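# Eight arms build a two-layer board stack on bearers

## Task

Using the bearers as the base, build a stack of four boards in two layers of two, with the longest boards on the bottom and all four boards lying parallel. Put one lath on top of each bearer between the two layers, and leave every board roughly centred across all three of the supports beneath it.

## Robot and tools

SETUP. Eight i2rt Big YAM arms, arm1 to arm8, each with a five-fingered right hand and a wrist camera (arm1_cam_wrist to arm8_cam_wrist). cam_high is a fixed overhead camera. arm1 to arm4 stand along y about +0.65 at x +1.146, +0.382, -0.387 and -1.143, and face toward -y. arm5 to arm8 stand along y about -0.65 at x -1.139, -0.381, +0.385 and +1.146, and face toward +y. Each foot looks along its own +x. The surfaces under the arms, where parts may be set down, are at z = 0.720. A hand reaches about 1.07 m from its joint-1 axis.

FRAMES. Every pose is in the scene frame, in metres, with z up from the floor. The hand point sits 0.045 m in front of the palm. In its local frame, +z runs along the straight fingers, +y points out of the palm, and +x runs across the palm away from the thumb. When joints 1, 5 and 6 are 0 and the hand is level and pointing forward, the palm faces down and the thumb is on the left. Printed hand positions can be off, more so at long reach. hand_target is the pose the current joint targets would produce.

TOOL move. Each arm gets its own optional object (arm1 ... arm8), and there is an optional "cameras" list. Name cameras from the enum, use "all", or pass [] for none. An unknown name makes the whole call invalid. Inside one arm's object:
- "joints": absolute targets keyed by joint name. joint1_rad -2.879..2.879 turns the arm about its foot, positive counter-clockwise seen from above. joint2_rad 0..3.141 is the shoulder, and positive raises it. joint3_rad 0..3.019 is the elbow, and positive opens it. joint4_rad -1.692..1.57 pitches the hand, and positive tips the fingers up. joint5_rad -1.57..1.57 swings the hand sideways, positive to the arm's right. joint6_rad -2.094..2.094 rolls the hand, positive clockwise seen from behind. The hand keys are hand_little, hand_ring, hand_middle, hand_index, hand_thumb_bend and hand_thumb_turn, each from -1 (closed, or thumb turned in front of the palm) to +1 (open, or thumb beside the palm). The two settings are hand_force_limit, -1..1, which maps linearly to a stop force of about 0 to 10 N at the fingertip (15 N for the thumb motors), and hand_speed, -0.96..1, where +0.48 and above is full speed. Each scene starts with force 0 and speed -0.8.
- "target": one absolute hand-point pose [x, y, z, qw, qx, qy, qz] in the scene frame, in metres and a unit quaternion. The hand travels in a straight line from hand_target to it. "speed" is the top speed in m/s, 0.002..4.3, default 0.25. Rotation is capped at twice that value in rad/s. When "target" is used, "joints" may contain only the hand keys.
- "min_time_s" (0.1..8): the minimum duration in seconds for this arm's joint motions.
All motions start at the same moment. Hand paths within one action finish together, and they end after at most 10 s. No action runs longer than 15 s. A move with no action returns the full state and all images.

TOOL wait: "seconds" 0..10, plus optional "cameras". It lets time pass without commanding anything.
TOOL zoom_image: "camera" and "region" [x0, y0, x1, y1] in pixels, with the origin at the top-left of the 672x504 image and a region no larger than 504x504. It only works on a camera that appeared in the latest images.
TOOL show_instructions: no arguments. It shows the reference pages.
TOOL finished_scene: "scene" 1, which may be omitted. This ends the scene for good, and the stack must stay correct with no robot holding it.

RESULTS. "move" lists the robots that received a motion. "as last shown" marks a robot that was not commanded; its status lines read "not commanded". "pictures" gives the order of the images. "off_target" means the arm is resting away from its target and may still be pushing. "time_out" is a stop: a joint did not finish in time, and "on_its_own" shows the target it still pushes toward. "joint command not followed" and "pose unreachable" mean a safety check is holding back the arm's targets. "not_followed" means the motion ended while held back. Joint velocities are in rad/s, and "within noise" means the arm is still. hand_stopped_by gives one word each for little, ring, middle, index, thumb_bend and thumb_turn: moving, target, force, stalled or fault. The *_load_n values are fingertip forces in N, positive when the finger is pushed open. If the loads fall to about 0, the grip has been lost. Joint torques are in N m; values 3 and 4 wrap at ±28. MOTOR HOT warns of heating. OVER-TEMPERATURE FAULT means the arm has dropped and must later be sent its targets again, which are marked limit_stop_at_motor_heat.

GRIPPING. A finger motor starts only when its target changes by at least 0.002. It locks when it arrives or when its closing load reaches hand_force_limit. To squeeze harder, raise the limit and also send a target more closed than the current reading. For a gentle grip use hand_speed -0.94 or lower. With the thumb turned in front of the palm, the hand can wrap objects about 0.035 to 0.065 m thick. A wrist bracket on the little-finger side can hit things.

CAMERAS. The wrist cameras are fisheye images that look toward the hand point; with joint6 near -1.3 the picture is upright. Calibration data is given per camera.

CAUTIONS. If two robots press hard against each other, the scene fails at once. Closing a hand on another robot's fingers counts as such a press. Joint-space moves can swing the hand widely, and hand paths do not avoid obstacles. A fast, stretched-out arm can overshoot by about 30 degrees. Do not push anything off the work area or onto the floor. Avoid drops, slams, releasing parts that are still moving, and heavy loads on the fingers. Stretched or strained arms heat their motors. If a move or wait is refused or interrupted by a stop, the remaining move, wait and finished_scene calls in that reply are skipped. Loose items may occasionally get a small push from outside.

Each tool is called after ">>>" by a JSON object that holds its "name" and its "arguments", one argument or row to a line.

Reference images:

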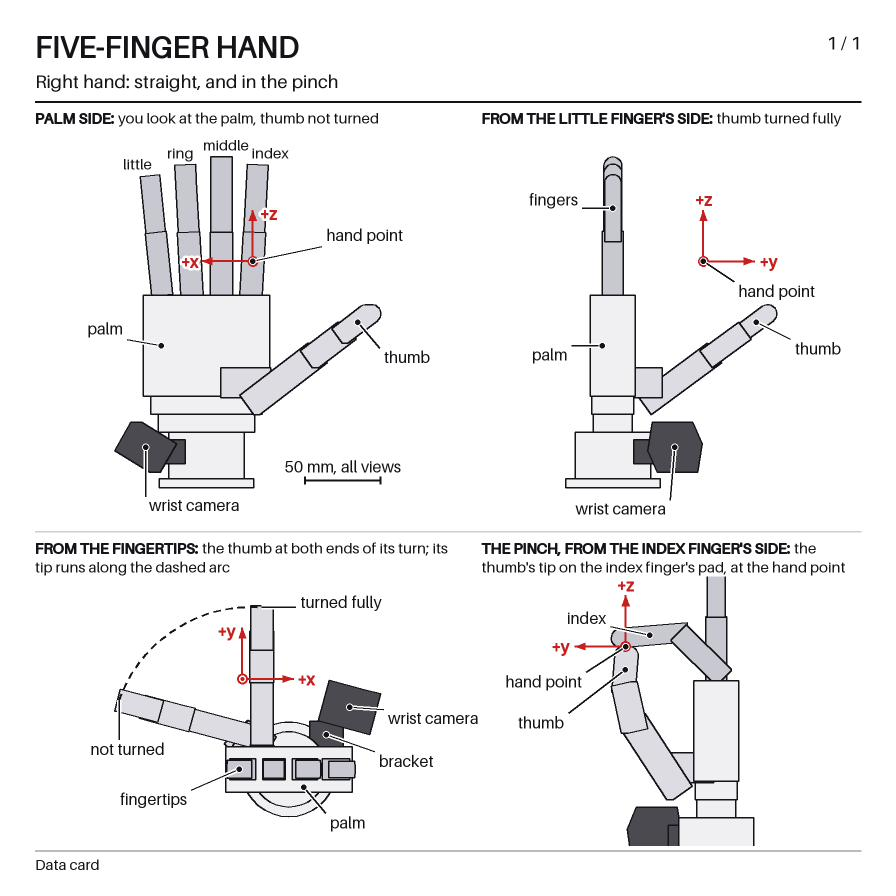

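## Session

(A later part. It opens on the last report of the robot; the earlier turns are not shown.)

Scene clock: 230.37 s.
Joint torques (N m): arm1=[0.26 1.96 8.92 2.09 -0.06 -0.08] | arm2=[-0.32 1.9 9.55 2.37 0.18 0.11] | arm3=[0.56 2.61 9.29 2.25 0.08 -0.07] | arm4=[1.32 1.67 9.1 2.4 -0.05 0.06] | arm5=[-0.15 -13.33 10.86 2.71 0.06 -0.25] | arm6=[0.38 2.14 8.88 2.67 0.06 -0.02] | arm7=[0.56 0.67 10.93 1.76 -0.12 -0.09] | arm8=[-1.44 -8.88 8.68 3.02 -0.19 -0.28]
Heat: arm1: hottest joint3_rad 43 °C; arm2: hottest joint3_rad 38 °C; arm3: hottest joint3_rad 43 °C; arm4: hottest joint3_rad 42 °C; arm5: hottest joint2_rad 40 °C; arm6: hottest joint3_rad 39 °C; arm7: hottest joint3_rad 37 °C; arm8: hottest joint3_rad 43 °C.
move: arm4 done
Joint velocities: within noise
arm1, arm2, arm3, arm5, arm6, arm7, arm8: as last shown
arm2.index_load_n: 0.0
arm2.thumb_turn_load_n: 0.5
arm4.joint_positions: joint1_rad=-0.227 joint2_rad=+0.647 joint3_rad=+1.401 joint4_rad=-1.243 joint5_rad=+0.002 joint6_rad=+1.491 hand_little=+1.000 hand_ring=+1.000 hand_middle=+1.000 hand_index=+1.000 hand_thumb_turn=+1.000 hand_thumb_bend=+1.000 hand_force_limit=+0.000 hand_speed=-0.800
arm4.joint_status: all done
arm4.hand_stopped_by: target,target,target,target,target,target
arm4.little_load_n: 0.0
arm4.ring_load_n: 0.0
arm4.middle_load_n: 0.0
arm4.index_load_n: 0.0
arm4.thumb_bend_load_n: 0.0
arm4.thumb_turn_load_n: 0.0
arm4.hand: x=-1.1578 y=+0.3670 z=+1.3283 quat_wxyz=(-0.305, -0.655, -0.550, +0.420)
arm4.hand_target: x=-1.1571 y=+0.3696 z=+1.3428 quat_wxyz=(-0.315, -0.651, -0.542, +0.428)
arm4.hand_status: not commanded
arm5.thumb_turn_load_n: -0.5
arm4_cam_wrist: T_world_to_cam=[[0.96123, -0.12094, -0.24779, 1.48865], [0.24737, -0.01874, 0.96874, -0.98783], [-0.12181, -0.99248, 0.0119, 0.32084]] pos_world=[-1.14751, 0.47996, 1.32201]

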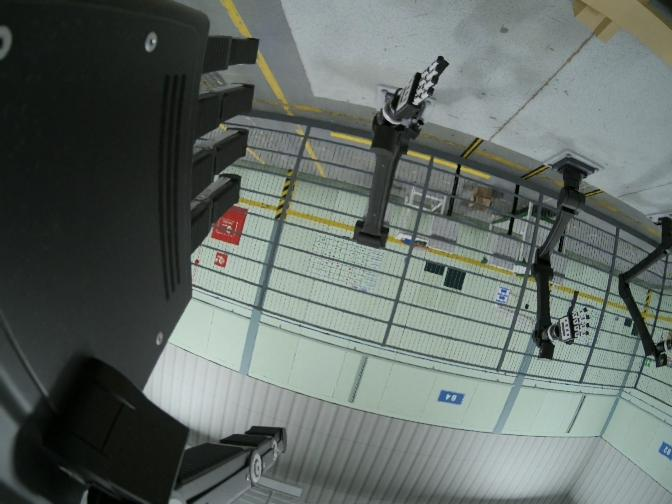

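>>> {"name": "move", "arguments": {
  "arm4": {"target": [-1.05, 0.21, 1.02, 0, 0.7149, 0.6993, 0], "speed": 0.3},
  "cameras": ["arm4_cam_wrist", "arm5_cam_wrist", "cam_high"]
}}

Scene clock: 235.43 s.
Joint torques (N m): arm1=[0.5 2.02 8.94 2.07 -0.06 -0.07] | arm2=[-0.38 1.9 9.55 2.39 0.18 0.11] | arm3=[0.5 2.96 9.32 2.47 0.1 -0.07] | arm4=[1.49 -14.15 12.19 0.39 -0.11 -0.07] | arm5=[0.15 -12.98 10.96 2.69 0.11 -0.2] | arm6=[0.38 2.43 8.87 2.55 0.08 -0.03] | arm7=[0.56 0.67 10.93 1.77 -0.12 -0.09] | arm8=[-1.96 -9.05 8.8 3.06 -0.15 -0.19]
Heat: arm1: hottest joint3_rad 43 °C; arm2: hottest joint3_rad 38 °C; arm3: hottest joint3_rad 43 °C; arm4: hottest joint3_rad 42 °C; arm5: hottest joint2_rad 40 °C; arm6: hottest joint3_rad 39 °C; arm7: hottest joint3_rad 37 °C; arm8: hottest joint3_rad 43 °C.
move: arm4 off_target
Joint velocities: within noise
arm1, arm2, arm3, arm5, arm6, arm7, arm8: as last shown
arm1.index_load_n: -0.5
arm2.thumb_turn_load_n: 0.0
arm4.joint_positions: joint1_rad=+0.100 joint2_rad=+1.449 joint3_rad=+1.413 joint4_rad=-1.611 joint5_rad=+0.007 joint6_rad=+1.678 hand_little=+1.000 hand_ring=+1.000 hand_middle=+1.000 hand_index=+1.000 hand_thumb_turn=+1.000 hand_thumb_bend=+1.000 hand_force_limit=+0.000 hand_speed=-0.800
arm4.joint_status: not commanded
arm4.hand_stopped_by: target,target,target,target,target,target
arm4.little_load_n: 0.0
arm4.ring_load_n: 0.0
arm4.middle_load_n: 0.0
arm4.index_load_n: 0.0
arm4.thumb_bend_load_n: 0.0
arm4.thumb_turn_load_n: 0.0
arm4.hand: x=-1.0552 y=+0.2215 z=+0.9895 quat_wxyz=(+0.025, -0.716, -0.697, -0.020)
arm4.hand_target: x=-1.0501 y=+0.2114 z=+1.0197 quat_wxyz=(+0.000, -0.715, -0.699, +0.000)
arm4.hand_status: off_target (0.033 m and 3.7 deg from the pose sent, 0.362 m and 63.1 deg at the start)
arm5.thumb_turn_load_n: 0.0
arm6.middle_load_n: -0.5
arm7.ring_load_n: -0.5
arm4_cam_wrist: T_world_to_cam=[[0.98384, 0.17895, -0.00689, 1.00753], [0.16473, -0.88923, 0.42678, -0.04584], [0.07024, -0.42101, -0.90433, 1.17569]] pos_world=[-1.06627, 0.27392, 1.08973]
arm5_cam_wrist: T_world_to_cam=[[0.94912, -0.21983, 0.22549, 0.77719], [0.10227, -0.46208, -0.88092, 0.9218], [0.29785, 0.85916, -0.41609, 0.91396]] pos_world=[-1.10413, -0.18844, 1.01707]

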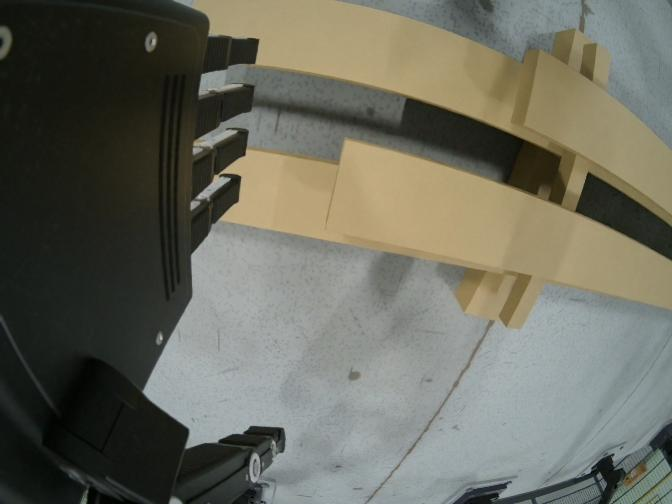

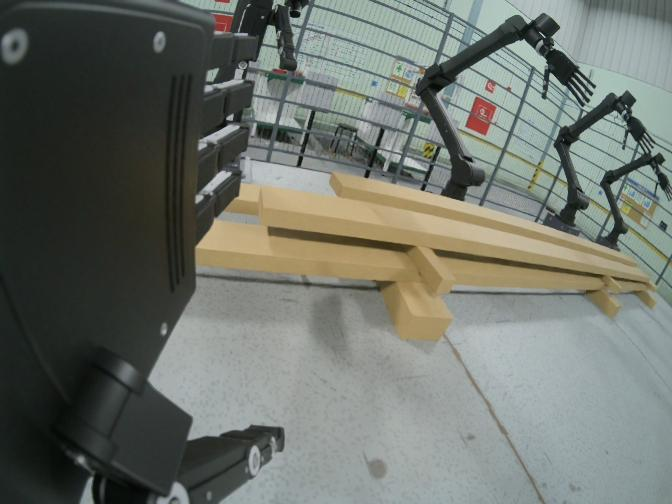

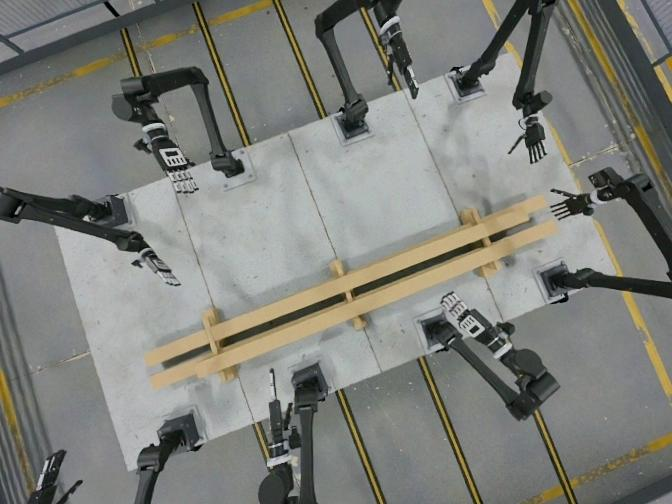

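>>> {"name": "move", "arguments": {
  "arm5": {"target": [-1.15, -0.08, 0.965, 0.4588, -0.5253, -0.4102, -0.5875], "speed": 0.25},
  "arm4": {"target": [-1.04, 0.17, 0.955, 0, 0.7149, 0.6993, 0], "speed": 0.2},
  "cameras": ["arm4_cam_wrist", "arm5_cam_wrist"]
}}

Scene clock: 258.30 s.
Joint torques (N m): arm1=[0.44 1.96 8.98 2.06 -0.05 -0.08] | arm2=[-0.38 1.9 9.55 2.37 0.18 0.11] | arm3=[0.26 3.02 9.24 2.4 0.06 -0.04] | arm4=[1.38 -14.92 8.91 1.02 -0.02 0.07] | arm5=[0.15 -13.22 10.62 2.59 0.1 -0.27] | arm6=[0.44 2.02 8.94 2.62 0.07 0] | arm7=[0.5 0.67 10.93 1.77 -0.12 -0.09] | arm8=[-1.9 -8.76 8.57 2.65 -0.19 -0.19]
Heat: arm1: hottest joint3_rad 43 °C; arm2: hottest joint3_rad 38 °C; arm3: hottest joint3_rad 43 °C; arm4: hottest joint3_rad 42 °C; arm5: hottest joint2_rad 40 °C; arm6: hottest joint3_rad 39 °C; arm7: hottest joint3_rad 37 °C; arm8: hottest joint3_rad 43 °C.
move: arm4 off_target; arm5 off_target
Joint velocities: within noise
arm1, arm2, arm3, arm6, arm7, arm8: as last shown
arm1.index_load_n: 0.0
arm2.thumb_turn_load_n: 0.5
arm4.joint_positions: joint1_rad=+0.113 joint2_rad=+1.556 joint3_rad=+1.413 joint4_rad=-1.470 joint5_rad=+0.007 joint6_rad=+1.687 hand_little=+1.000 hand_ring=+1.000 hand_middle=+1.000 hand_index=+1.000 hand_thumb_turn=+1.000 hand_thumb_bend=+1.000 hand_force_limit=+0.000 hand_speed=-0.800
arm4.joint_status: not commanded
arm4.hand_stopped_by: target,target,target,target,target,target
arm4.little_load_n: 0.0
arm4.ring_load_n: 0.0
arm4.middle_load_n: 0.0
arm4.index_load_n: 0.5
arm4.thumb_bend_load_n: -0.5
arm4.thumb_turn_load_n: 0.0
arm4.hand: x=-1.0452 y=+0.1755 z=+0.9458 quat_wxyz=(+0.012, -0.715, -0.699, -0.009)
arm4.hand_target: x=-1.0400 y=+0.1702 z=+0.9551 quat_wxyz=(+0.000, -0.715, -0.699, +0.000)
arm4.hand_status: off_target (0.012 m and 1.7 deg from the pose sent, 0.064 m and 3.7 deg at the start)
arm5.joint_positions: joint1_rad=+0.293 joint2_rad=+1.576 joint3_rad=+0.691 joint4_rad=+0.957 joint5_rad=+0.520 joint6_rad=-1.627 hand_little=+1.000 hand_ring=+1.000 hand_middle=+1.000 hand_index=+1.000 hand_thumb_turn=+1.000 hand_thumb_bend=+1.000 hand_force_limit=+0.000 hand_speed=-0.800
arm5.joint_status: not commanded
arm5.hand_stopped_by: target,target,target,target,target,target
arm5.little_load_n: 0.0
arm5.ring_load_n: 0.5
arm5.middle_load_n: 0.0
arm5.index_load_n: 0.0
arm5.thumb_bend_load_n: 0.0
arm5.thumb_turn_load_n: 0.0
arm5.hand: x=-1.1514 y=-0.0937 z=+0.9415 quat_wxyz=(-0.445, +0.533, +0.432, +0.575)
arm5.hand_target: x=-1.1498 y=-0.0814 z=+0.9651 quat_wxyz=(-0.459, +0.525, +0.410, +0.588)
arm5.hand_status: off_target (0.027 m and 3.4 deg from the pose sent, 0.085 m and 3.9 deg at the start)
arm6.middle_load_n: 0.0
arm6.thumb_turn_load_n: -0.5
arm7.ring_load_n: 0.0
arm7.index_load_n: -0.5
arm4_cam_wrist: T_world_to_cam=[[0.9832, 0.18221, -0.01073, 1.0081], [0.16683, -0.87327, 0.45779, -0.09979], [0.07404, -0.45189, -0.889, 1.11095]] pos_world=[-1.05677, 0.2312, 1.04414]
arm5_cam_wrist: T_world_to_cam=[[0.94606, -0.22308, 0.23496, 0.84936], [0.11252, -0.45384, -0.88395, 0.92684], [0.30383, 0.86271, -0.40426, 0.93086]] pos_world=[-1.19065, -0.19295, 0.99602]

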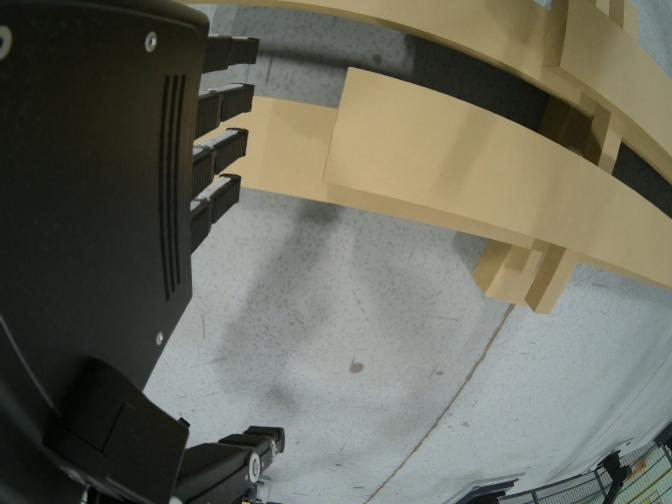

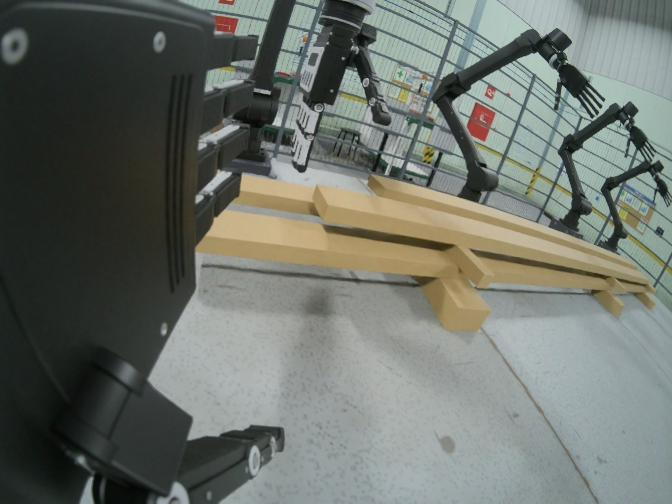

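>>> {"name": "move", "arguments": {
  "arm4": {"target": [-1.04, 0.17, 0.888, 0, 0.7149, 0.6993, 0], "speed": 0.15},
  "cameras": ["arm4_cam_wrist", "arm5_cam_wrist"]
}}

>>> {"name": "zoom_image", "arguments": {
  "camera": "arm5_cam_wrist",
  "region": [240, 80, 480, 280]
}}

Scene clock: 266.70 s.
Joint torques (N m): arm1=[0.32 2.02 8.95 2.07 -0.06 -0.09] | arm2=[-0.38 1.9 9.55 2.37 0.18 0.11] | arm3=[0.56 2.96 9.2 2.48 0.05 -0.04] | arm4=[1.79 -14.86 7.46 1.22 -0.08 0.06] | arm5=[0.56 -12.57 10.62 2.54 0.13 -0.26] | arm6=[0.73 2.14 8.95 2.61 0.1 -0.03] | arm7=[0.56 0.67 10.93 1.78 -0.12 -0.09] | arm8=[-1.79 -9.17 8.69 3.12 -0.22 -0.24]
Heat: arm1: hottest joint3_rad 43 °C; arm2: hottest joint3_rad 38 °C; arm3: hottest joint3_rad 43 °C; arm4: hottest joint3_rad 42 °C; arm5: hottest joint2_rad 40 °C; arm6: hottest joint3_rad 39 °C; arm7: hottest joint3_rad 37 °C; arm8: hottest joint3_rad 43 °C.
move: arm4 done
Joint velocities: within noise
arm1, arm2, arm3, arm5, arm6, arm7, arm8: as last shown
arm1.ring_load_n: -0.5
arm2.thumb_turn_load_n: 0.0
arm4.joint_positions: joint1_rad=+0.113 joint2_rad=+1.579 joint3_rad=+1.289 joint4_rad=-1.298 joint5_rad=+0.007 joint6_rad=+1.687 hand_little=+1.000 hand_ring=+1.000 hand_middle=+1.000 hand_index=+1.000 hand_thumb_turn=+1.000 hand_thumb_bend=+1.000 hand_force_limit=+0.000 hand_speed=-0.800
arm4.joint_status: not commanded
arm4.hand_stopped_by: target,target,target,target,target,target
arm4.little_load_n: 0.0
arm4.ring_load_n: 0.0
arm4.middle_load_n: 0.0
arm4.index_load_n: 0.0
arm4.thumb_bend_load_n: 0.0
arm4.thumb_turn_load_n: 0.0
arm4.hand: x=-1.0445 y=+0.1715 z=+0.8900 quat_wxyz=(+0.002, -0.715, -0.699, -0.001)
arm4.hand_target: x=-1.0400 y=+0.1701 z=+0.8879 quat_wxyz=(+0.000, -0.715, -0.699, +0.000)
arm4.hand_status: done (0.005 m and 0.3 deg from the pose sent, 0.058 m and 1.7 deg at the start)
arm5.joint_positions: joint1_rad=+0.293 joint2_rad=+1.576 joint3_rad=+0.691 joint4_rad=+0.957 joint5_rad=+0.520 joint6_rad=-1.628 hand_little=+1.000 hand_ring=+1.000 hand_middle=+1.000 hand_index=+1.000 hand_thumb_turn=+1.000 hand_thumb_bend=+1.000 hand_force_limit=+0.000 hand_speed=-0.800
arm5.ring_load_n: 0.0
arm5.hand: x=-1.1513 y=-0.0937 z=+0.9415 quat_wxyz=(-0.445, +0.533, +0.432, +0.575)
arm6.thumb_turn_load_n: 0.0
arm4_cam_wrist: T_world_to_cam=[[0.98326, 0.18175, -0.01296, 1.00973], [0.16563, -0.86191, 0.47925, -0.10006], [0.07594, -0.47338, -0.87758, 1.05507]] pos_world=[-1.05637, 0.22968, 0.98694]
arm5_cam_wrist: T_world_to_cam=[[0.94597, -0.22312, 0.2353, 0.8489], [0.11281, -0.45385, -0.88391, 0.92715], [0.30401, 0.86269, -0.40415, 0.93097]] pos_world=[-1.19065, -0.19295, 0.99602]

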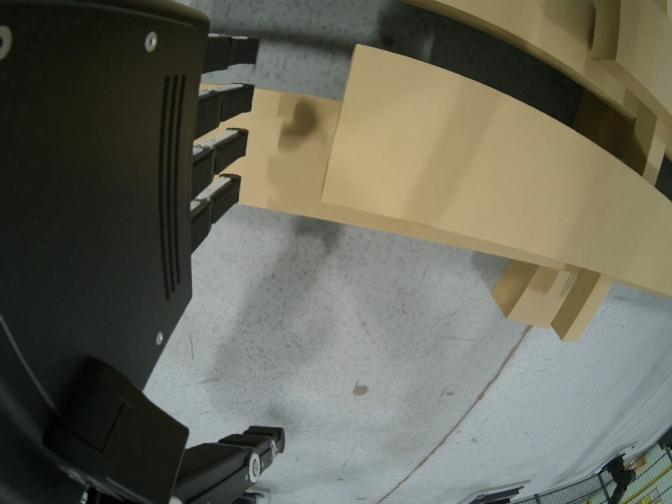

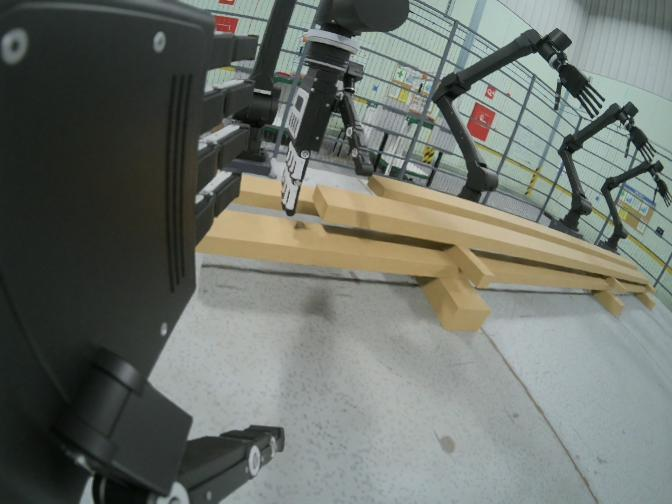

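Scaled by 2.100 from the camera's image (finer frame: 960x720).

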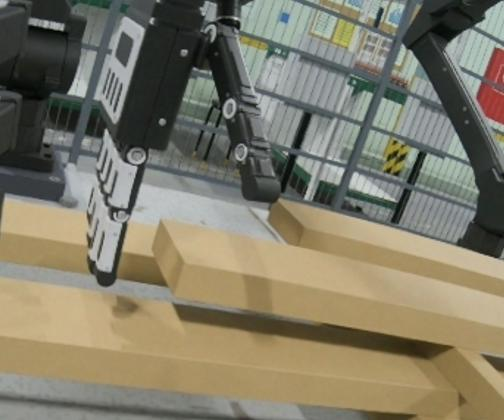

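>>> {"name": "move", "arguments": {
  "arm4": {"target": [-1.006, 0.172, 0.876, 0, 0.7149, 0.6993, 0], "speed": 0.1},
  "cameras": ["arm4_cam_wrist", "arm5_cam_wrist"]
}}

>>> {"name": "zoom_image", "arguments": {
  "camera": "arm5_cam_wrist",
  "region": [240, 80, 480, 280]
}}

>>> {"name": "zoom_image", "arguments": {
  "camera": "arm4_cam_wrist",
  "region": [190, 20, 430, 260]
}}

Scene clock: 274.47 s.
Joint torques (N m): arm1=[0.56 1.9 8.96 2.11 -0.06 -0.06] | arm2=[-0.38 1.85 9.57 2.39 0.18 0.11] | arm3=[0.44 2.96 9.24 2.43 0.06 -0.04] | arm4=[0.91 -13.63 7.25 1.21 -0.05 0.06] | arm5=[0.09 -12.92 10.71 2.59 0.1 -0.29] | arm6=[0.5 2.14 8.96 2.55 0.06 -0.05] | arm7=[0.56 0.67 10.93 1.76 -0.12 -0.09] | arm8=[-2.2 -9.47 8.68 2.84 -0.18 -0.2]
Heat: arm1: hottest joint3_rad 43 °C; arm2: hottest joint3_rad 38 °C; arm3: hottest joint3_rad 43 °C; arm4: hottest joint3_rad 42 °C; arm5: hottest joint2_rad 40 °C; arm6: hottest joint3_rad 39 °C; arm7: hottest joint3_rad 37 °C; arm8: hottest joint3_rad 43 °C.
move: arm4 done
Joint velocities: within noise
arm1, arm2, arm3, arm5, arm6, arm7, arm8: as last shown
arm1.ring_load_n: 0.0
arm4.joint_positions: joint1_rad=+0.193 joint2_rad=+1.589 joint3_rad=+1.278 joint4_rad=-1.268 joint5_rad=+0.006 joint6_rad=+1.759 hand_little=+1.000 hand_ring=+1.000 hand_middle=+1.000 hand_index=+1.000 hand_thumb_turn=+1.000 hand_thumb_bend=+1.000 hand_force_limit=+0.000 hand_speed=-0.800
arm4.joint_status: not commanded
arm4.hand_stopped_by: target,target,target,target,target,target
arm4.little_load_n: 0.0
arm4.ring_load_n: 0.0
arm4.middle_load_n: 0.0
arm4.index_load_n: 0.0
arm4.thumb_bend_load_n: 0.0
arm4.thumb_turn_load_n: 0.0
arm4.hand: x=-1.0073 y=+0.1729 z=+0.8822 quat_wxyz=(-0.001, -0.713, -0.702, +0.002)
arm4.hand_target: x=-1.0060 y=+0.1721 z=+0.8760 quat_wxyz=(+0.000, -0.715, -0.699, +0.000)
arm4.hand_status: done (0.006 m and 0.4 deg from the pose sent, 0.041 m and 0.3 deg at the start)
arm6.index_load_n: -0.5
arm7.index_load_n: 0.0
arm4_cam_wrist: T_world_to_cam=[[0.98188, 0.18903, -0.01331, 0.97039], [0.17144, -0.85622, 0.48733, -0.10352], [0.08072, -0.48078, -0.87312, 1.04817]] pos_world=[-1.01967, 0.23187, 0.97855]
arm5_cam_wrist: T_world_to_cam=[[0.94597, -0.22312, 0.2353, 0.8489], [0.11281, -0.45385, -0.88391, 0.92715], [0.30401, 0.86269, -0.40415, 0.93097]] pos_world=[-1.19065, -0.19295, 0.99602]

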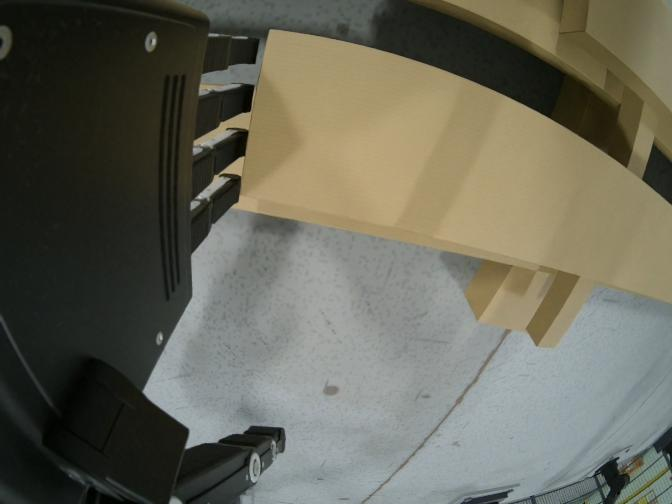

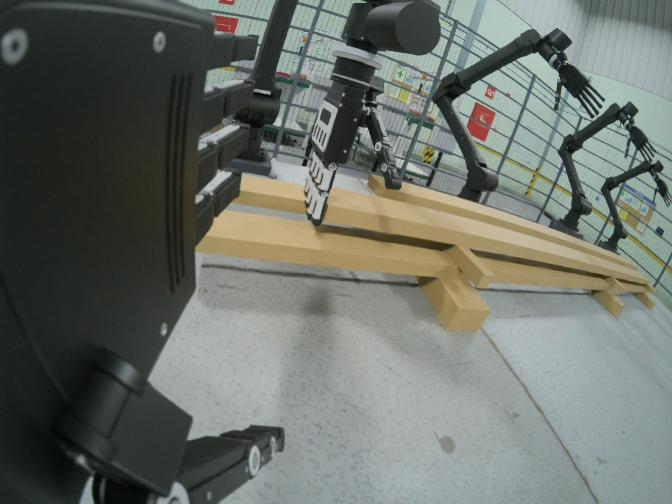

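Scaled by 2.100 from the camera's image (finer frame: 960x720).

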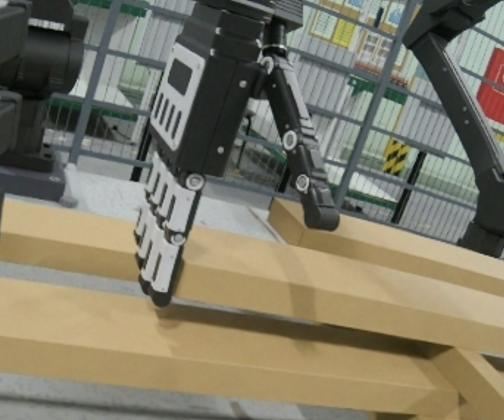

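Scaled by 2.100 from the camera's image (finer frame: 960x720).

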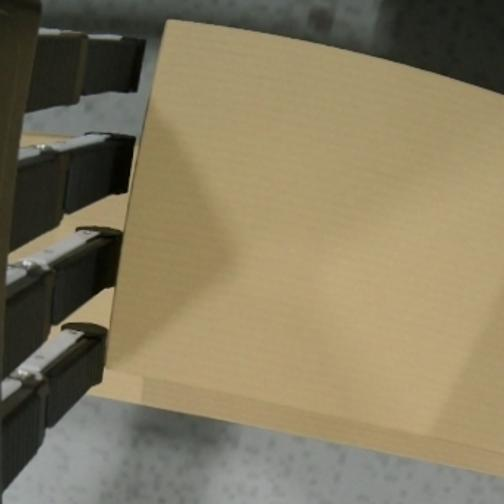

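>>> {"name": "move", "arguments": {
  "arm4": {"target": [-0.985, 0.1715, 0.878, 0, 0.7149, 0.6993, 0], "speed": 0.03},
  "cameras": ["arm4_cam_wrist", "arm5_cam_wrist", "arm8_cam_wrist"]
}}

>>> {"name": "zoom_image", "arguments": {
  "camera": "arm8_cam_wrist",
  "region": [310, 210, 410, 310]
}}

>>> {"name": "zoom_image", "arguments": {
  "camera": "arm4_cam_wrist",
  "region": [190, 20, 430, 260]
}}

Scene clock: 299.20 s.
Joint torques (N m): arm1=[0.5 1.96 8.95 2.09 -0.05 -0.08] | arm2=[-0.38 1.9 9.55 2.36 0.18 0.11] | arm3=[0.56 3.31 9.25 2.3 0.07 -0.09] | arm4=[2.73 -12.75 8.51 0.75 -0.37 0.03] | arm5=[0.03 -12.98 10.5 2.51 0.12 -0.23] | arm6=[0.73 2.02 8.94 2.67 0.05 -0.03] | arm7=[0.56 0.67 10.92 1.77 -0.12 -0.09] | arm8=[-2.43 -8.7 8.75 2.95 -0.23 -0.25]
Heat: arm1: hottest joint3_rad 43 °C; arm2: hottest joint3_rad 39 °C; arm3: hottest joint3_rad 43 °C; arm4: hottest joint3_rad 42 °C; arm5: hottest joint2_rad 40 °C; arm6: hottest joint3_rad 39 °C; arm7: hottest joint3_rad 37 °C; arm8: hottest joint3_rad 43 °C.
move: arm4 off_target
Joint velocities: within noise
arm1, arm2, arm3, arm5, arm6, arm7, arm8: as last shown
arm1.middle_load_n: -0.5
arm2.little_load_n: -0.5
arm4.joint_positions: joint1_rad=+0.215 joint2_rad=+1.591 joint3_rad=+1.278 joint4_rad=-1.268 joint5_rad=+0.014 joint6_rad=+1.802 hand_little=+1.000 hand_ring=+1.000 hand_middle=+1.000 hand_index=+1.000 hand_thumb_turn=+1.000 hand_thumb_bend=+1.000 hand_force_limit=+0.000 hand_speed=-0.800
arm4.joint_status: not commanded
arm4.hand_stopped_by: target,target,target,target,target,target
arm4.little_load_n: 0.0
arm4.ring_load_n: 0.0
arm4.middle_load_n: 0.0
arm4.index_load_n: 0.0
arm4.thumb_bend_load_n: 0.0
arm4.thumb_turn_load_n: 0.0
arm4.hand: x=-0.9995 y=+0.1732 z=+0.8808 quat_wxyz=(+0.002, -0.720, -0.694, +0.004)
arm4.hand_target: x=-0.9852 y=+0.1719 z=+0.8781 quat_wxyz=(+0.000, -0.715, -0.699, +0.000)
arm4.hand_status: off_target (0.015 m and 1.0 deg from the pose sent, 0.023 m and 0.4 deg at the start)
arm6.index_load_n: 0.0
arm4_cam_wrist: T_world_to_cam=[[0.98548, 0.16842, -0.02142, 0.97702], [0.15751, -0.85988, 0.48559, -0.11565], [0.06336, -0.48191, -0.87392, 1.03002]] pos_world=[-1.00988, 0.23238, 0.97725]
arm5_cam_wrist: T_world_to_cam=[[0.94597, -0.22312, 0.2353, 0.8489], [0.11281, -0.45385, -0.88391, 0.92715], [0.30401, 0.86269, -0.40415, 0.93097]] pos_world=[-1.19065, -0.19295, 0.99602]
arm8_cam_wrist: T_world_to_cam=[[0.89796, 0.34911, 0.26795, -0.98191], [0.38572, -0.33117, -0.86113, 0.46261], [-0.21189, 0.87661, -0.43204, 0.80429]] pos_world=[0.87369, -0.20905, 1.00895]

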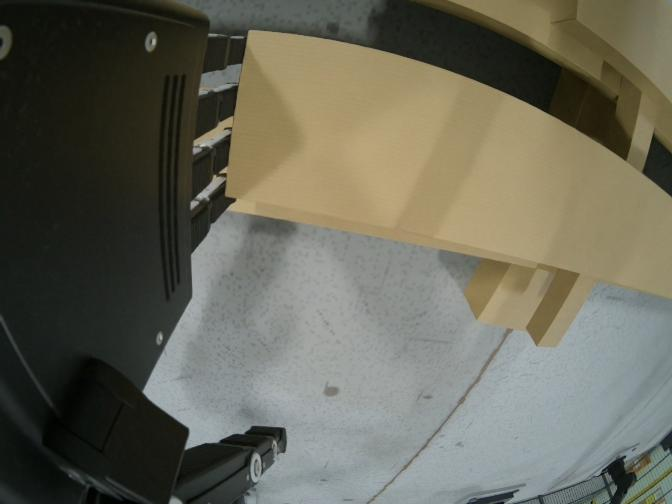

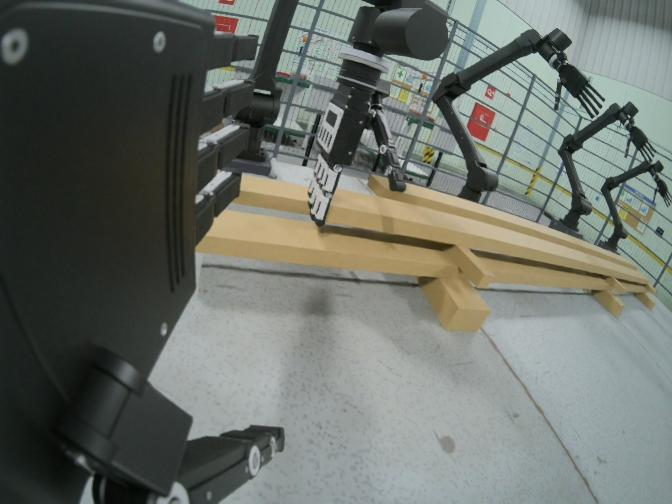

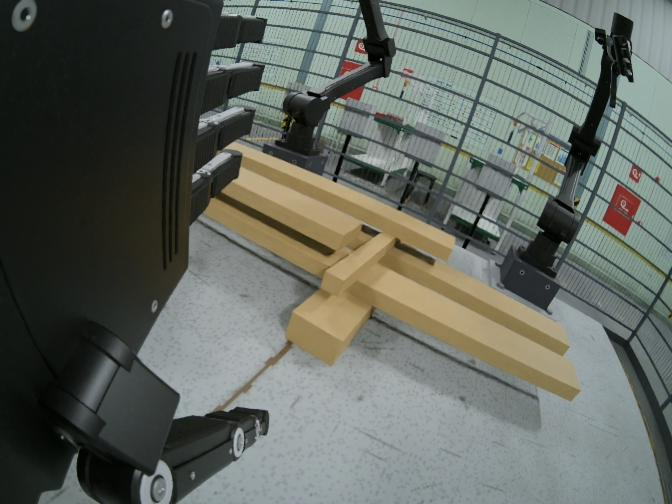

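Scaled by 5.040 from the camera's image (finer frame: 960x720).

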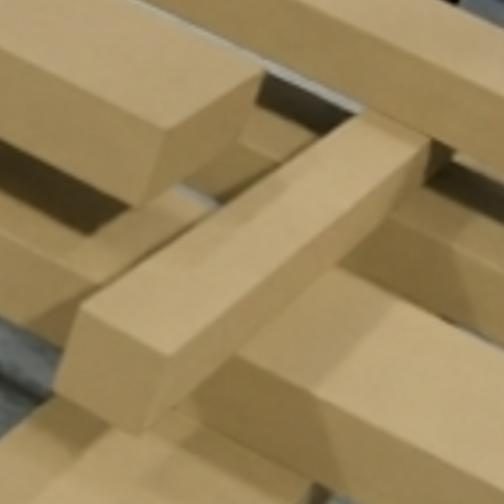

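Scaled by 2.100 from the camera's image (finer frame: 960x720).

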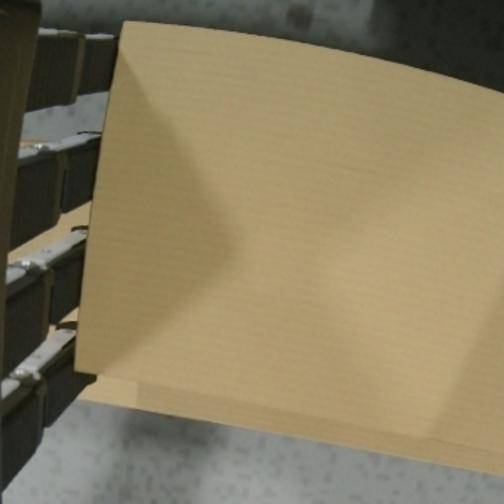

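>>> {"name": "move", "arguments": {
  "arm4": {"target": [-0.96, 0.171, 0.878, 0, 0.7149, 0.6993, 0], "speed": 0.03},
  "cameras": ["arm4_cam_wrist", "arm5_cam_wrist", "arm8_cam_wrist"]
}}

>>> {"name": "zoom_image", "arguments": {
  "camera": "arm5_cam_wrist",
  "region": [260, 100, 420, 260]
}}

>>> {"name": "zoom_image", "arguments": {
  "camera": "arm4_cam_wrist",
  "region": [190, 20, 430, 260]
}}

Scene clock: 309.63 s.
Joint torques (N m): arm1=[0.32 1.9 8.98 2.1 -0.05 -0.08] | arm2=[-0.32 1.9 9.55 2.37 0.18 0.11] | arm3=[0.21 3.02 9.24 2.36 0.06 -0.05] | arm4=[4.78 -12.04 9.72 0.75 -1.31 0.26] | arm5=[-0.03 -12.51 10.63 2.76 0.08 -0.25] | arm6=[0.21 2.37 8.95 2.56 0.08 -0.02] | arm7=[0.5 0.73 10.93 1.77 -0.12 -0.09] | arm8=[-2.43 -8.35 8.7 2.77 -0.21 -0.25]
Heat: arm1: hottest joint3_rad 43 °C; arm2: hottest joint3_rad 39 °C; arm3: hottest joint3_rad 43 °C; arm4: hottest joint3_rad 42 °C; arm5: hottest joint2_rad 40 °C; arm6: hottest joint3_rad 39 °C; arm7: hottest joint3_rad 37 °C; arm8: hottest joint3_rad 43 °C.
move: arm4 off_target
Joint velocities: within noise
arm1.joint_positions: joint1_rad=-0.200 joint2_rad=+0.553 joint3_rad=+1.321 joint4_rad=-1.236 joint5_rad=-0.036 joint6_rad=-1.212 hand_little=+1.000 hand_ring=+1.000 hand_middle=+1.000 hand_index=+1.000 hand_thumb_turn=+1.000 hand_thumb_bend=+1.000 hand_force_limit=+0.000 hand_speed=-0.800
arm1.joint_status: not commanded
arm1.hand_stopped_by: target,target,target,target,target,target
arm1.little_load_n: 0.0
arm1.ring_load_n: 0.0
arm1.middle_load_n: 0.0
arm1.index_load_n: 0.0
arm1.thumb_bend_load_n: 0.0
arm1.thumb_turn_load_n: 0.0
arm1.hand: x=+1.0519 y=+0.4395 z=+1.2959 quat_wxyz=(+0.338, +0.402, -0.751, +0.401)
arm1.hand_target: x=+1.0522 y=+0.4406 z=+1.3055 quat_wxyz=(+0.344, +0.400, -0.745, +0.407)
arm1.hand_status: not commanded
arm2.joint_positions: joint1_rad=-0.318 joint2_rad=+0.625 joint3_rad=+1.387 joint4_rad=-1.274 joint5_rad=-0.165 joint6_rad=-1.357 hand_little=+1.000 hand_ring=+1.000 hand_middle=+1.000 hand_index=+1.000 hand_thumb_turn=+1.000 hand_thumb_bend=+1.000 hand_force_limit=+0.000 hand_speed=-0.800
arm2.joint_status: not commanded
arm2.hand_stopped_by: target,target,target,target,target,target
arm2.little_load_n: 0.0
arm2.ring_load_n: 0.0
arm2.middle_load_n: 0.0
arm2.index_load_n: 0.0
arm2.thumb_bend_load_n: 0.0
arm2.thumb_turn_load_n: 0.0
arm2.hand: x=+0.2850 y=+0.4161 z=+1.3171 quat_wxyz=(+0.315, +0.471, -0.720, +0.400)
arm2.hand_target: x=+0.2852 y=+0.4175 z=+1.3256 quat_wxyz=(+0.321, +0.469, -0.716, +0.405)
arm2.hand_status: not commanded
arm3.joint_positions: joint1_rad=+0.355 joint2_rad=+0.636 joint3_rad=+1.411 joint4_rad=-1.280 joint5_rad=-0.019 joint6_rad=-1.087 hand_little=+1.000 hand_ring=+1.000 hand_middle=+1.000 hand_index=+1.000 hand_thumb_turn=+1.000 hand_thumb_bend=+1.000 hand_force_limit=+0.000 hand_speed=-0.800
arm3.joint_status: not commanded
arm3.hand_stopped_by: target,target,target,target,target,target
arm3.little_load_n: 0.0
arm3.ring_load_n: 0.0
arm3.middle_load_n: 0.0
arm3.index_load_n: 0.0
arm3.thumb_bend_load_n: 0.0
arm3.thumb_turn_load_n: 0.0
arm3.hand: x=-0.3511 y=+0.4093 z=+1.2357 quat_wxyz=(+0.182, +0.557, -0.656, +0.476)
arm3.hand_target: x=-0.3513 y=+0.4097 z=+1.2481 quat_wxyz=(+0.187, +0.552, -0.650, +0.487)
arm3.hand_status: not commanded
arm4.joint_positions: joint1_rad=+0.233 joint2_rad=+1.592 joint3_rad=+1.278 joint4_rad=-1.269 joint5_rad=+0.041 joint6_rad=+1.836 hand_little=+1.000 hand_ring=+1.000 hand_middle=+1.000 hand_index=+1.000 hand_thumb_turn=+1.000 hand_thumb_bend=+1.000 hand_force_limit=+0.000 hand_speed=-0.800
arm4.joint_status: not commanded
arm4.hand_stopped_by: target,target,target,target,target,target
arm4.little_load_n: 0.0
arm4.ring_load_n: 0.0
arm4.middle_load_n: 0.0
arm4.index_load_n: 0.0
arm4.thumb_bend_load_n: 0.0
arm4.thumb_turn_load_n: 0.0
arm4.hand: x=-0.9972 y=+0.1731 z=+0.8791 quat_wxyz=(+0.010, -0.725, -0.688, +0.016)
arm4.hand_target: x=-0.9611 y=+0.1729 z=+0.8783 quat_wxyz=(+0.000, -0.715, -0.700, +0.000)
arm4.hand_status: off_target (0.037 m and 2.7 deg from the pose sent, 0.040 m and 1.0 deg at the start)
arm5, arm8: as last shown
arm6.joint_positions: joint1_rad=+0.199 joint2_rad=+0.634 joint3_rad=+1.446 joint4_rad=-1.152 joint5_rad=+0.019 joint6_rad=-1.169 hand_little=+1.000 hand_ring=+1.000 hand_middle=+1.000 hand_index=+1.000 hand_thumb_turn=+1.000 hand_thumb_bend=+1.000 hand_force_limit=+0.000 hand_speed=-0.800
arm6.joint_status: not commanded
arm6.hand_stopped_by: target,target,target,target,target,target
arm6.little_load_n: 0.0
arm6.ring_load_n: 0.0
arm6.middle_load_n: 0.0
arm6.index_load_n: 0.0
arm6.thumb_bend_load_n: 0.0
arm6.thumb_turn_load_n: 0.0
arm6.hand: x=-0.3964 y=-0.3838 z=+1.3009 quat_wxyz=(-0.514, +0.624, +0.526, +0.264)
arm6.hand_target: x=-0.3959 y=-0.3856 z=+1.3100 quat_wxyz=(-0.521, +0.620, +0.522, +0.268)
arm6.hand_status: not commanded
arm7.joint_positions: joint1_rad=-0.263 joint2_rad=+0.635 joint3_rad=+1.401 joint4_rad=-1.200 joint5_rad=-0.241 joint6_rad=-1.115 hand_little=+1.000 hand_ring=+1.000 hand_middle=+1.000 hand_index=+1.000 hand_thumb_turn=+1.000 hand_thumb_bend=+1.000 hand_force_limit=+0.000 hand_speed=-0.800
arm7.joint_status: not commanded
arm7.hand_stopped_by: target,target,target,target,target,target
arm7.little_load_n: 0.0
arm7.ring_load_n: 0.0
arm7.middle_load_n: -0.5
arm7.index_load_n: 0.0
arm7.thumb_bend_load_n: 0.0
arm7.thumb_turn_load_n: 0.0
arm7.hand: x=+0.4553 y=-0.4007 z=+1.2363 quat_wxyz=(-0.477, +0.740, +0.398, +0.259)
arm7.hand_target: x=+0.4550 y=-0.4021 z=+1.2446 quat_wxyz=(-0.483, +0.735, +0.397, +0.264)
arm7.hand_status: not commanded
arm4_cam_wrist: T_world_to_cam=[[0.98696, 0.1532, -0.04949, 1.00342], [0.15783, -0.86005, 0.48518, -0.11467], [0.03177, -0.48666, -0.87301, 0.99686]] pos_world=[-1.0039, 0.23278, 0.97556]
arm5_cam_wrist: T_world_to_cam=[[0.94597, -0.22312, 0.2353, 0.8489], [0.11281, -0.45385, -0.88391, 0.92715], [0.30401, 0.86269, -0.40415, 0.93097]] pos_world=[-1.19065, -0.19295, 0.99602]
arm8_cam_wrist: T_world_to_cam=[[0.89796, 0.34911, 0.26795, -0.98191], [0.38572, -0.33117, -0.86113, 0.46261], [-0.21189, 0.87661, -0.43204, 0.80429]] pos_world=[0.87369, -0.20905, 1.00895]

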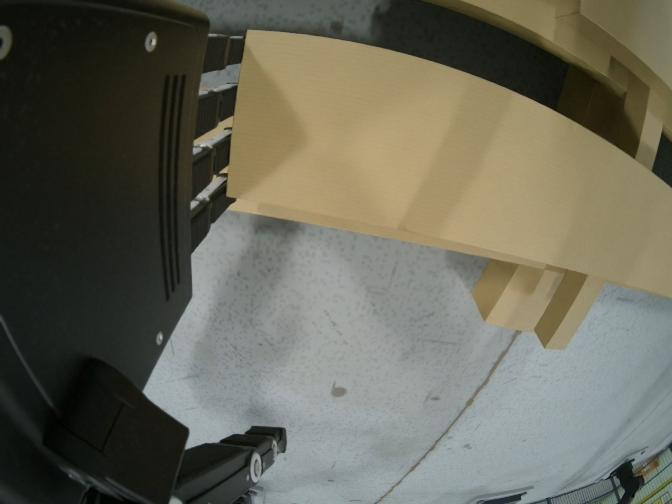

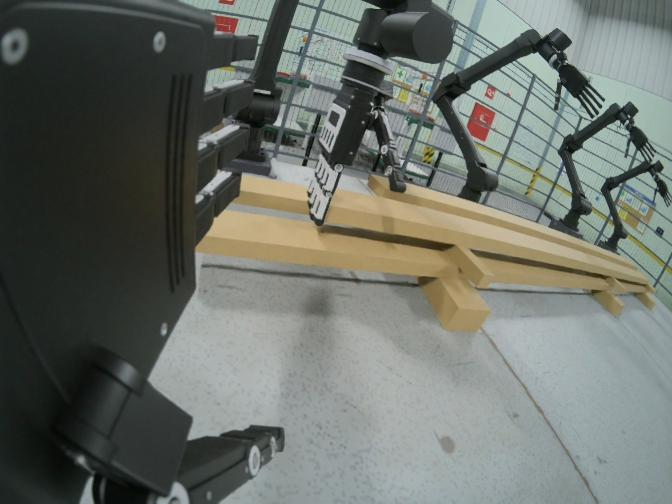

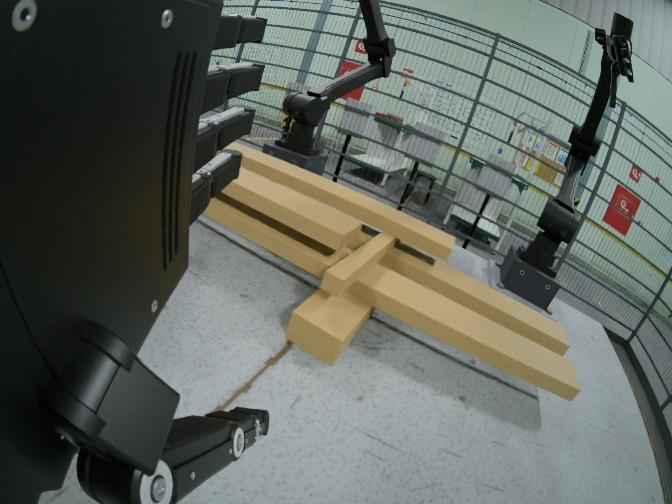

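Scaled by 3.150 from the camera's image (finer frame: 960x720).

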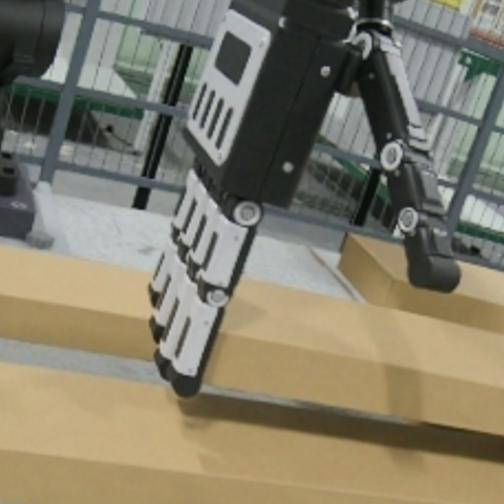

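Scaled by 2.100 from the camera's image (finer frame: 960x720).

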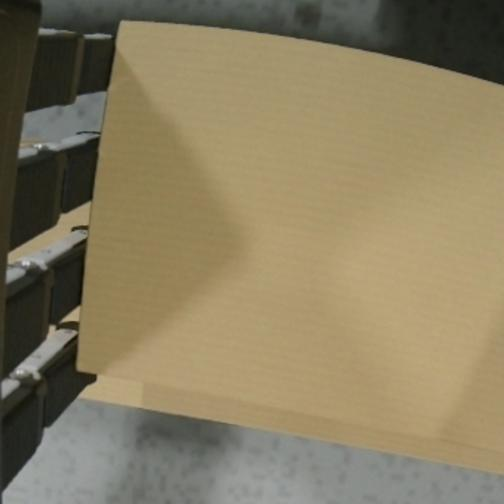

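>>> {"name": "move", "arguments": {
  "arm4": {"target": [-0.94, 0.171, 0.878, 0, 0.7149, 0.6993, 0], "speed": 0.03},
  "cameras": ["arm4_cam_wrist", "arm8_cam_wrist"]
}}

>>> {"name": "zoom_image", "arguments": {
  "camera": "arm8_cam_wrist",
  "region": [310, 210, 410, 310]
}}

>>> {"name": "zoom_image", "arguments": {
  "camera": "arm4_cam_wrist",
  "region": [190, 20, 430, 260]
}}

Scene clock: 316.50 s.
Joint torques (N m): arm1=[0.38 1.85 8.95 2.13 -0.05 -0.08] | arm2=[-0.38 1.85 9.55 2.37 0.18 0.11] | arm3=[0.21 3.02 9.32 2.48 0.05 -0.06] | arm4=[4.31 -11.99 10.93 0.79 -1.32 0.2] | arm5=[0.15 -13.16 10.69 2.54 0.1 -0.26] | arm6=[0.32 1.96 8.96 2.62 0.08 -0.01] | arm7=[0.56 0.73 10.93 1.77 -0.12 -0.08] | arm8=[-2.73 -9 8.5 3 -0.24 -0.21]
Heat: arm1: hottest joint3_rad 43 °C; arm2: hottest joint3_rad 39 °C; arm3: hottest joint3_rad 43 °C; arm4: hottest joint3_rad 42 °C; arm5: hottest joint2_rad 40 °C; arm6: hottest joint3_rad 39 °C; arm7: hottest joint3_rad 37 °C; arm8: hottest joint3_rad 43 °C.
move: arm4 off_target
Joint velocities: within noise
arm1, arm2, arm3, arm5, arm6, arm7: as last shown
arm3.index_load_n: -0.5
arm4.joint_positions: joint1_rad=+0.278 joint2_rad=+1.603 joint3_rad=+1.278 joint4_rad=-1.274 joint5_rad=+0.041 joint6_rad=+1.883 hand_little=+1.000 hand_ring=+1.000 hand_middle=+1.000 hand_index=+1.000 hand_thumb_turn=+1.000 hand_thumb_bend=+1.000 hand_force_limit=+0.000 hand_speed=-0.800
arm4.joint_status: not commanded
arm4.hand_stopped_by: target,target,target,target,target,target
arm4.little_load_n: 0.0
arm4.ring_load_n: 0.0
arm4.middle_load_n: 0.0
arm4.index_load_n: 0.0
arm4.thumb_bend_load_n: 0.0
arm4.thumb_turn_load_n: -0.5
arm4.hand: x=-0.9776 y=+0.1788 z=+0.8737 quat_wxyz=(+0.016, -0.726, -0.688, +0.013)
arm4.hand_target: x=-0.9411 y=+0.1732 z=+0.8783 quat_wxyz=(+0.000, -0.715, -0.700, +0.000)
arm4.hand_status: off_target (0.039 m and 2.9 deg from the pose sent, 0.057 m and 2.8 deg at the start)
arm7.middle_load_n: 0.0
arm8.joint_positions: joint1_rad=+0.724 joint2_rad=+1.823 joint3_rad=+0.784 joint4_rad=+1.164 joint5_rad=+0.293 joint6_rad=-1.616 hand_little=+1.000 hand_ring=+1.000 hand_middle=+1.000 hand_index=+1.000 hand_thumb_turn=+1.000 hand_thumb_bend=+1.000 hand_force_limit=+0.000 hand_speed=-0.800
arm8.joint_status: not commanded
arm8.hand_stopped_by: target,target,target,target,target,target
arm8.little_load_n: 0.0
arm8.ring_load_n: 0.0
arm8.middle_load_n: 0.0
arm8.index_load_n: 0.0
arm8.thumb_bend_load_n: 0.0
arm8.thumb_turn_load_n: 0.0
arm8.hand: x=+0.8461 y=-0.1054 z=+0.9599 quat_wxyz=(-0.617, +0.372, +0.554, +0.417)
arm8.hand_target: x=+0.8426 y=-0.0930 z=+0.9759 quat_wxyz=(-0.628, +0.365, +0.537, +0.427)
arm8.hand_status: not commanded
arm4_cam_wrist: T_world_to_cam=[[0.98703, 0.15212, -0.05119, 0.98467], [0.15812, -0.86683, 0.47286, -0.09797], [0.02756, -0.47483, -0.87965, 0.99385]] pos_world=[-0.98381, 0.23719, 0.97096]
arm8_cam_wrist: T_world_to_cam=[[0.89796, 0.34911, 0.26795, -0.98191], [0.38572, -0.33117, -0.86113, 0.46261], [-0.21189, 0.87661, -0.43204, 0.80429]] pos_world=[0.87369, -0.20905, 1.00895]

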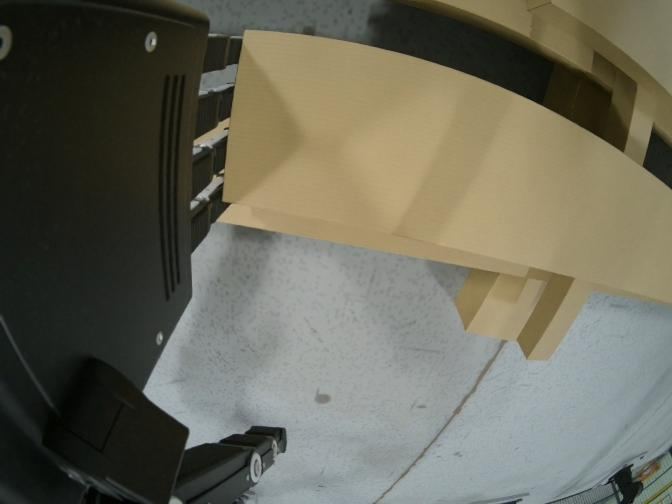

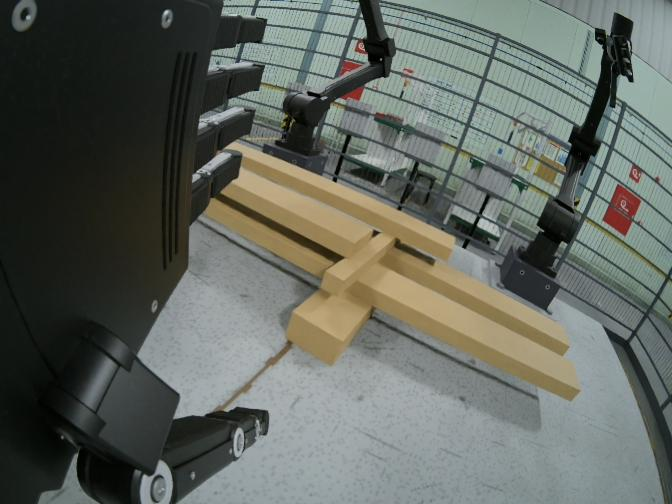

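Scaled by 5.040 from the camera's image (finer frame: 960x720).

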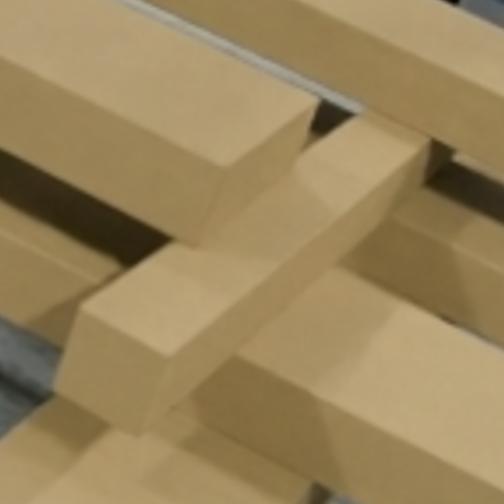

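Scaled by 2.100 from the camera's image (finer frame: 960x720).

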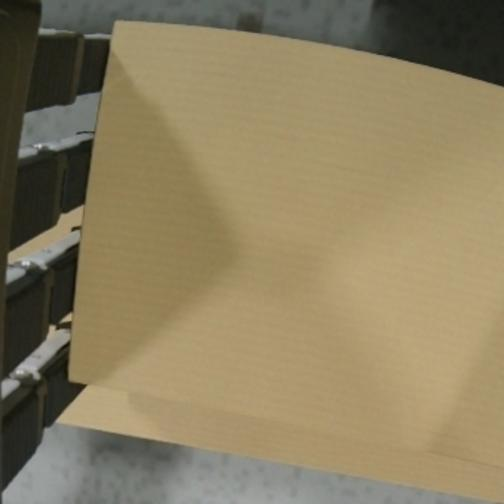

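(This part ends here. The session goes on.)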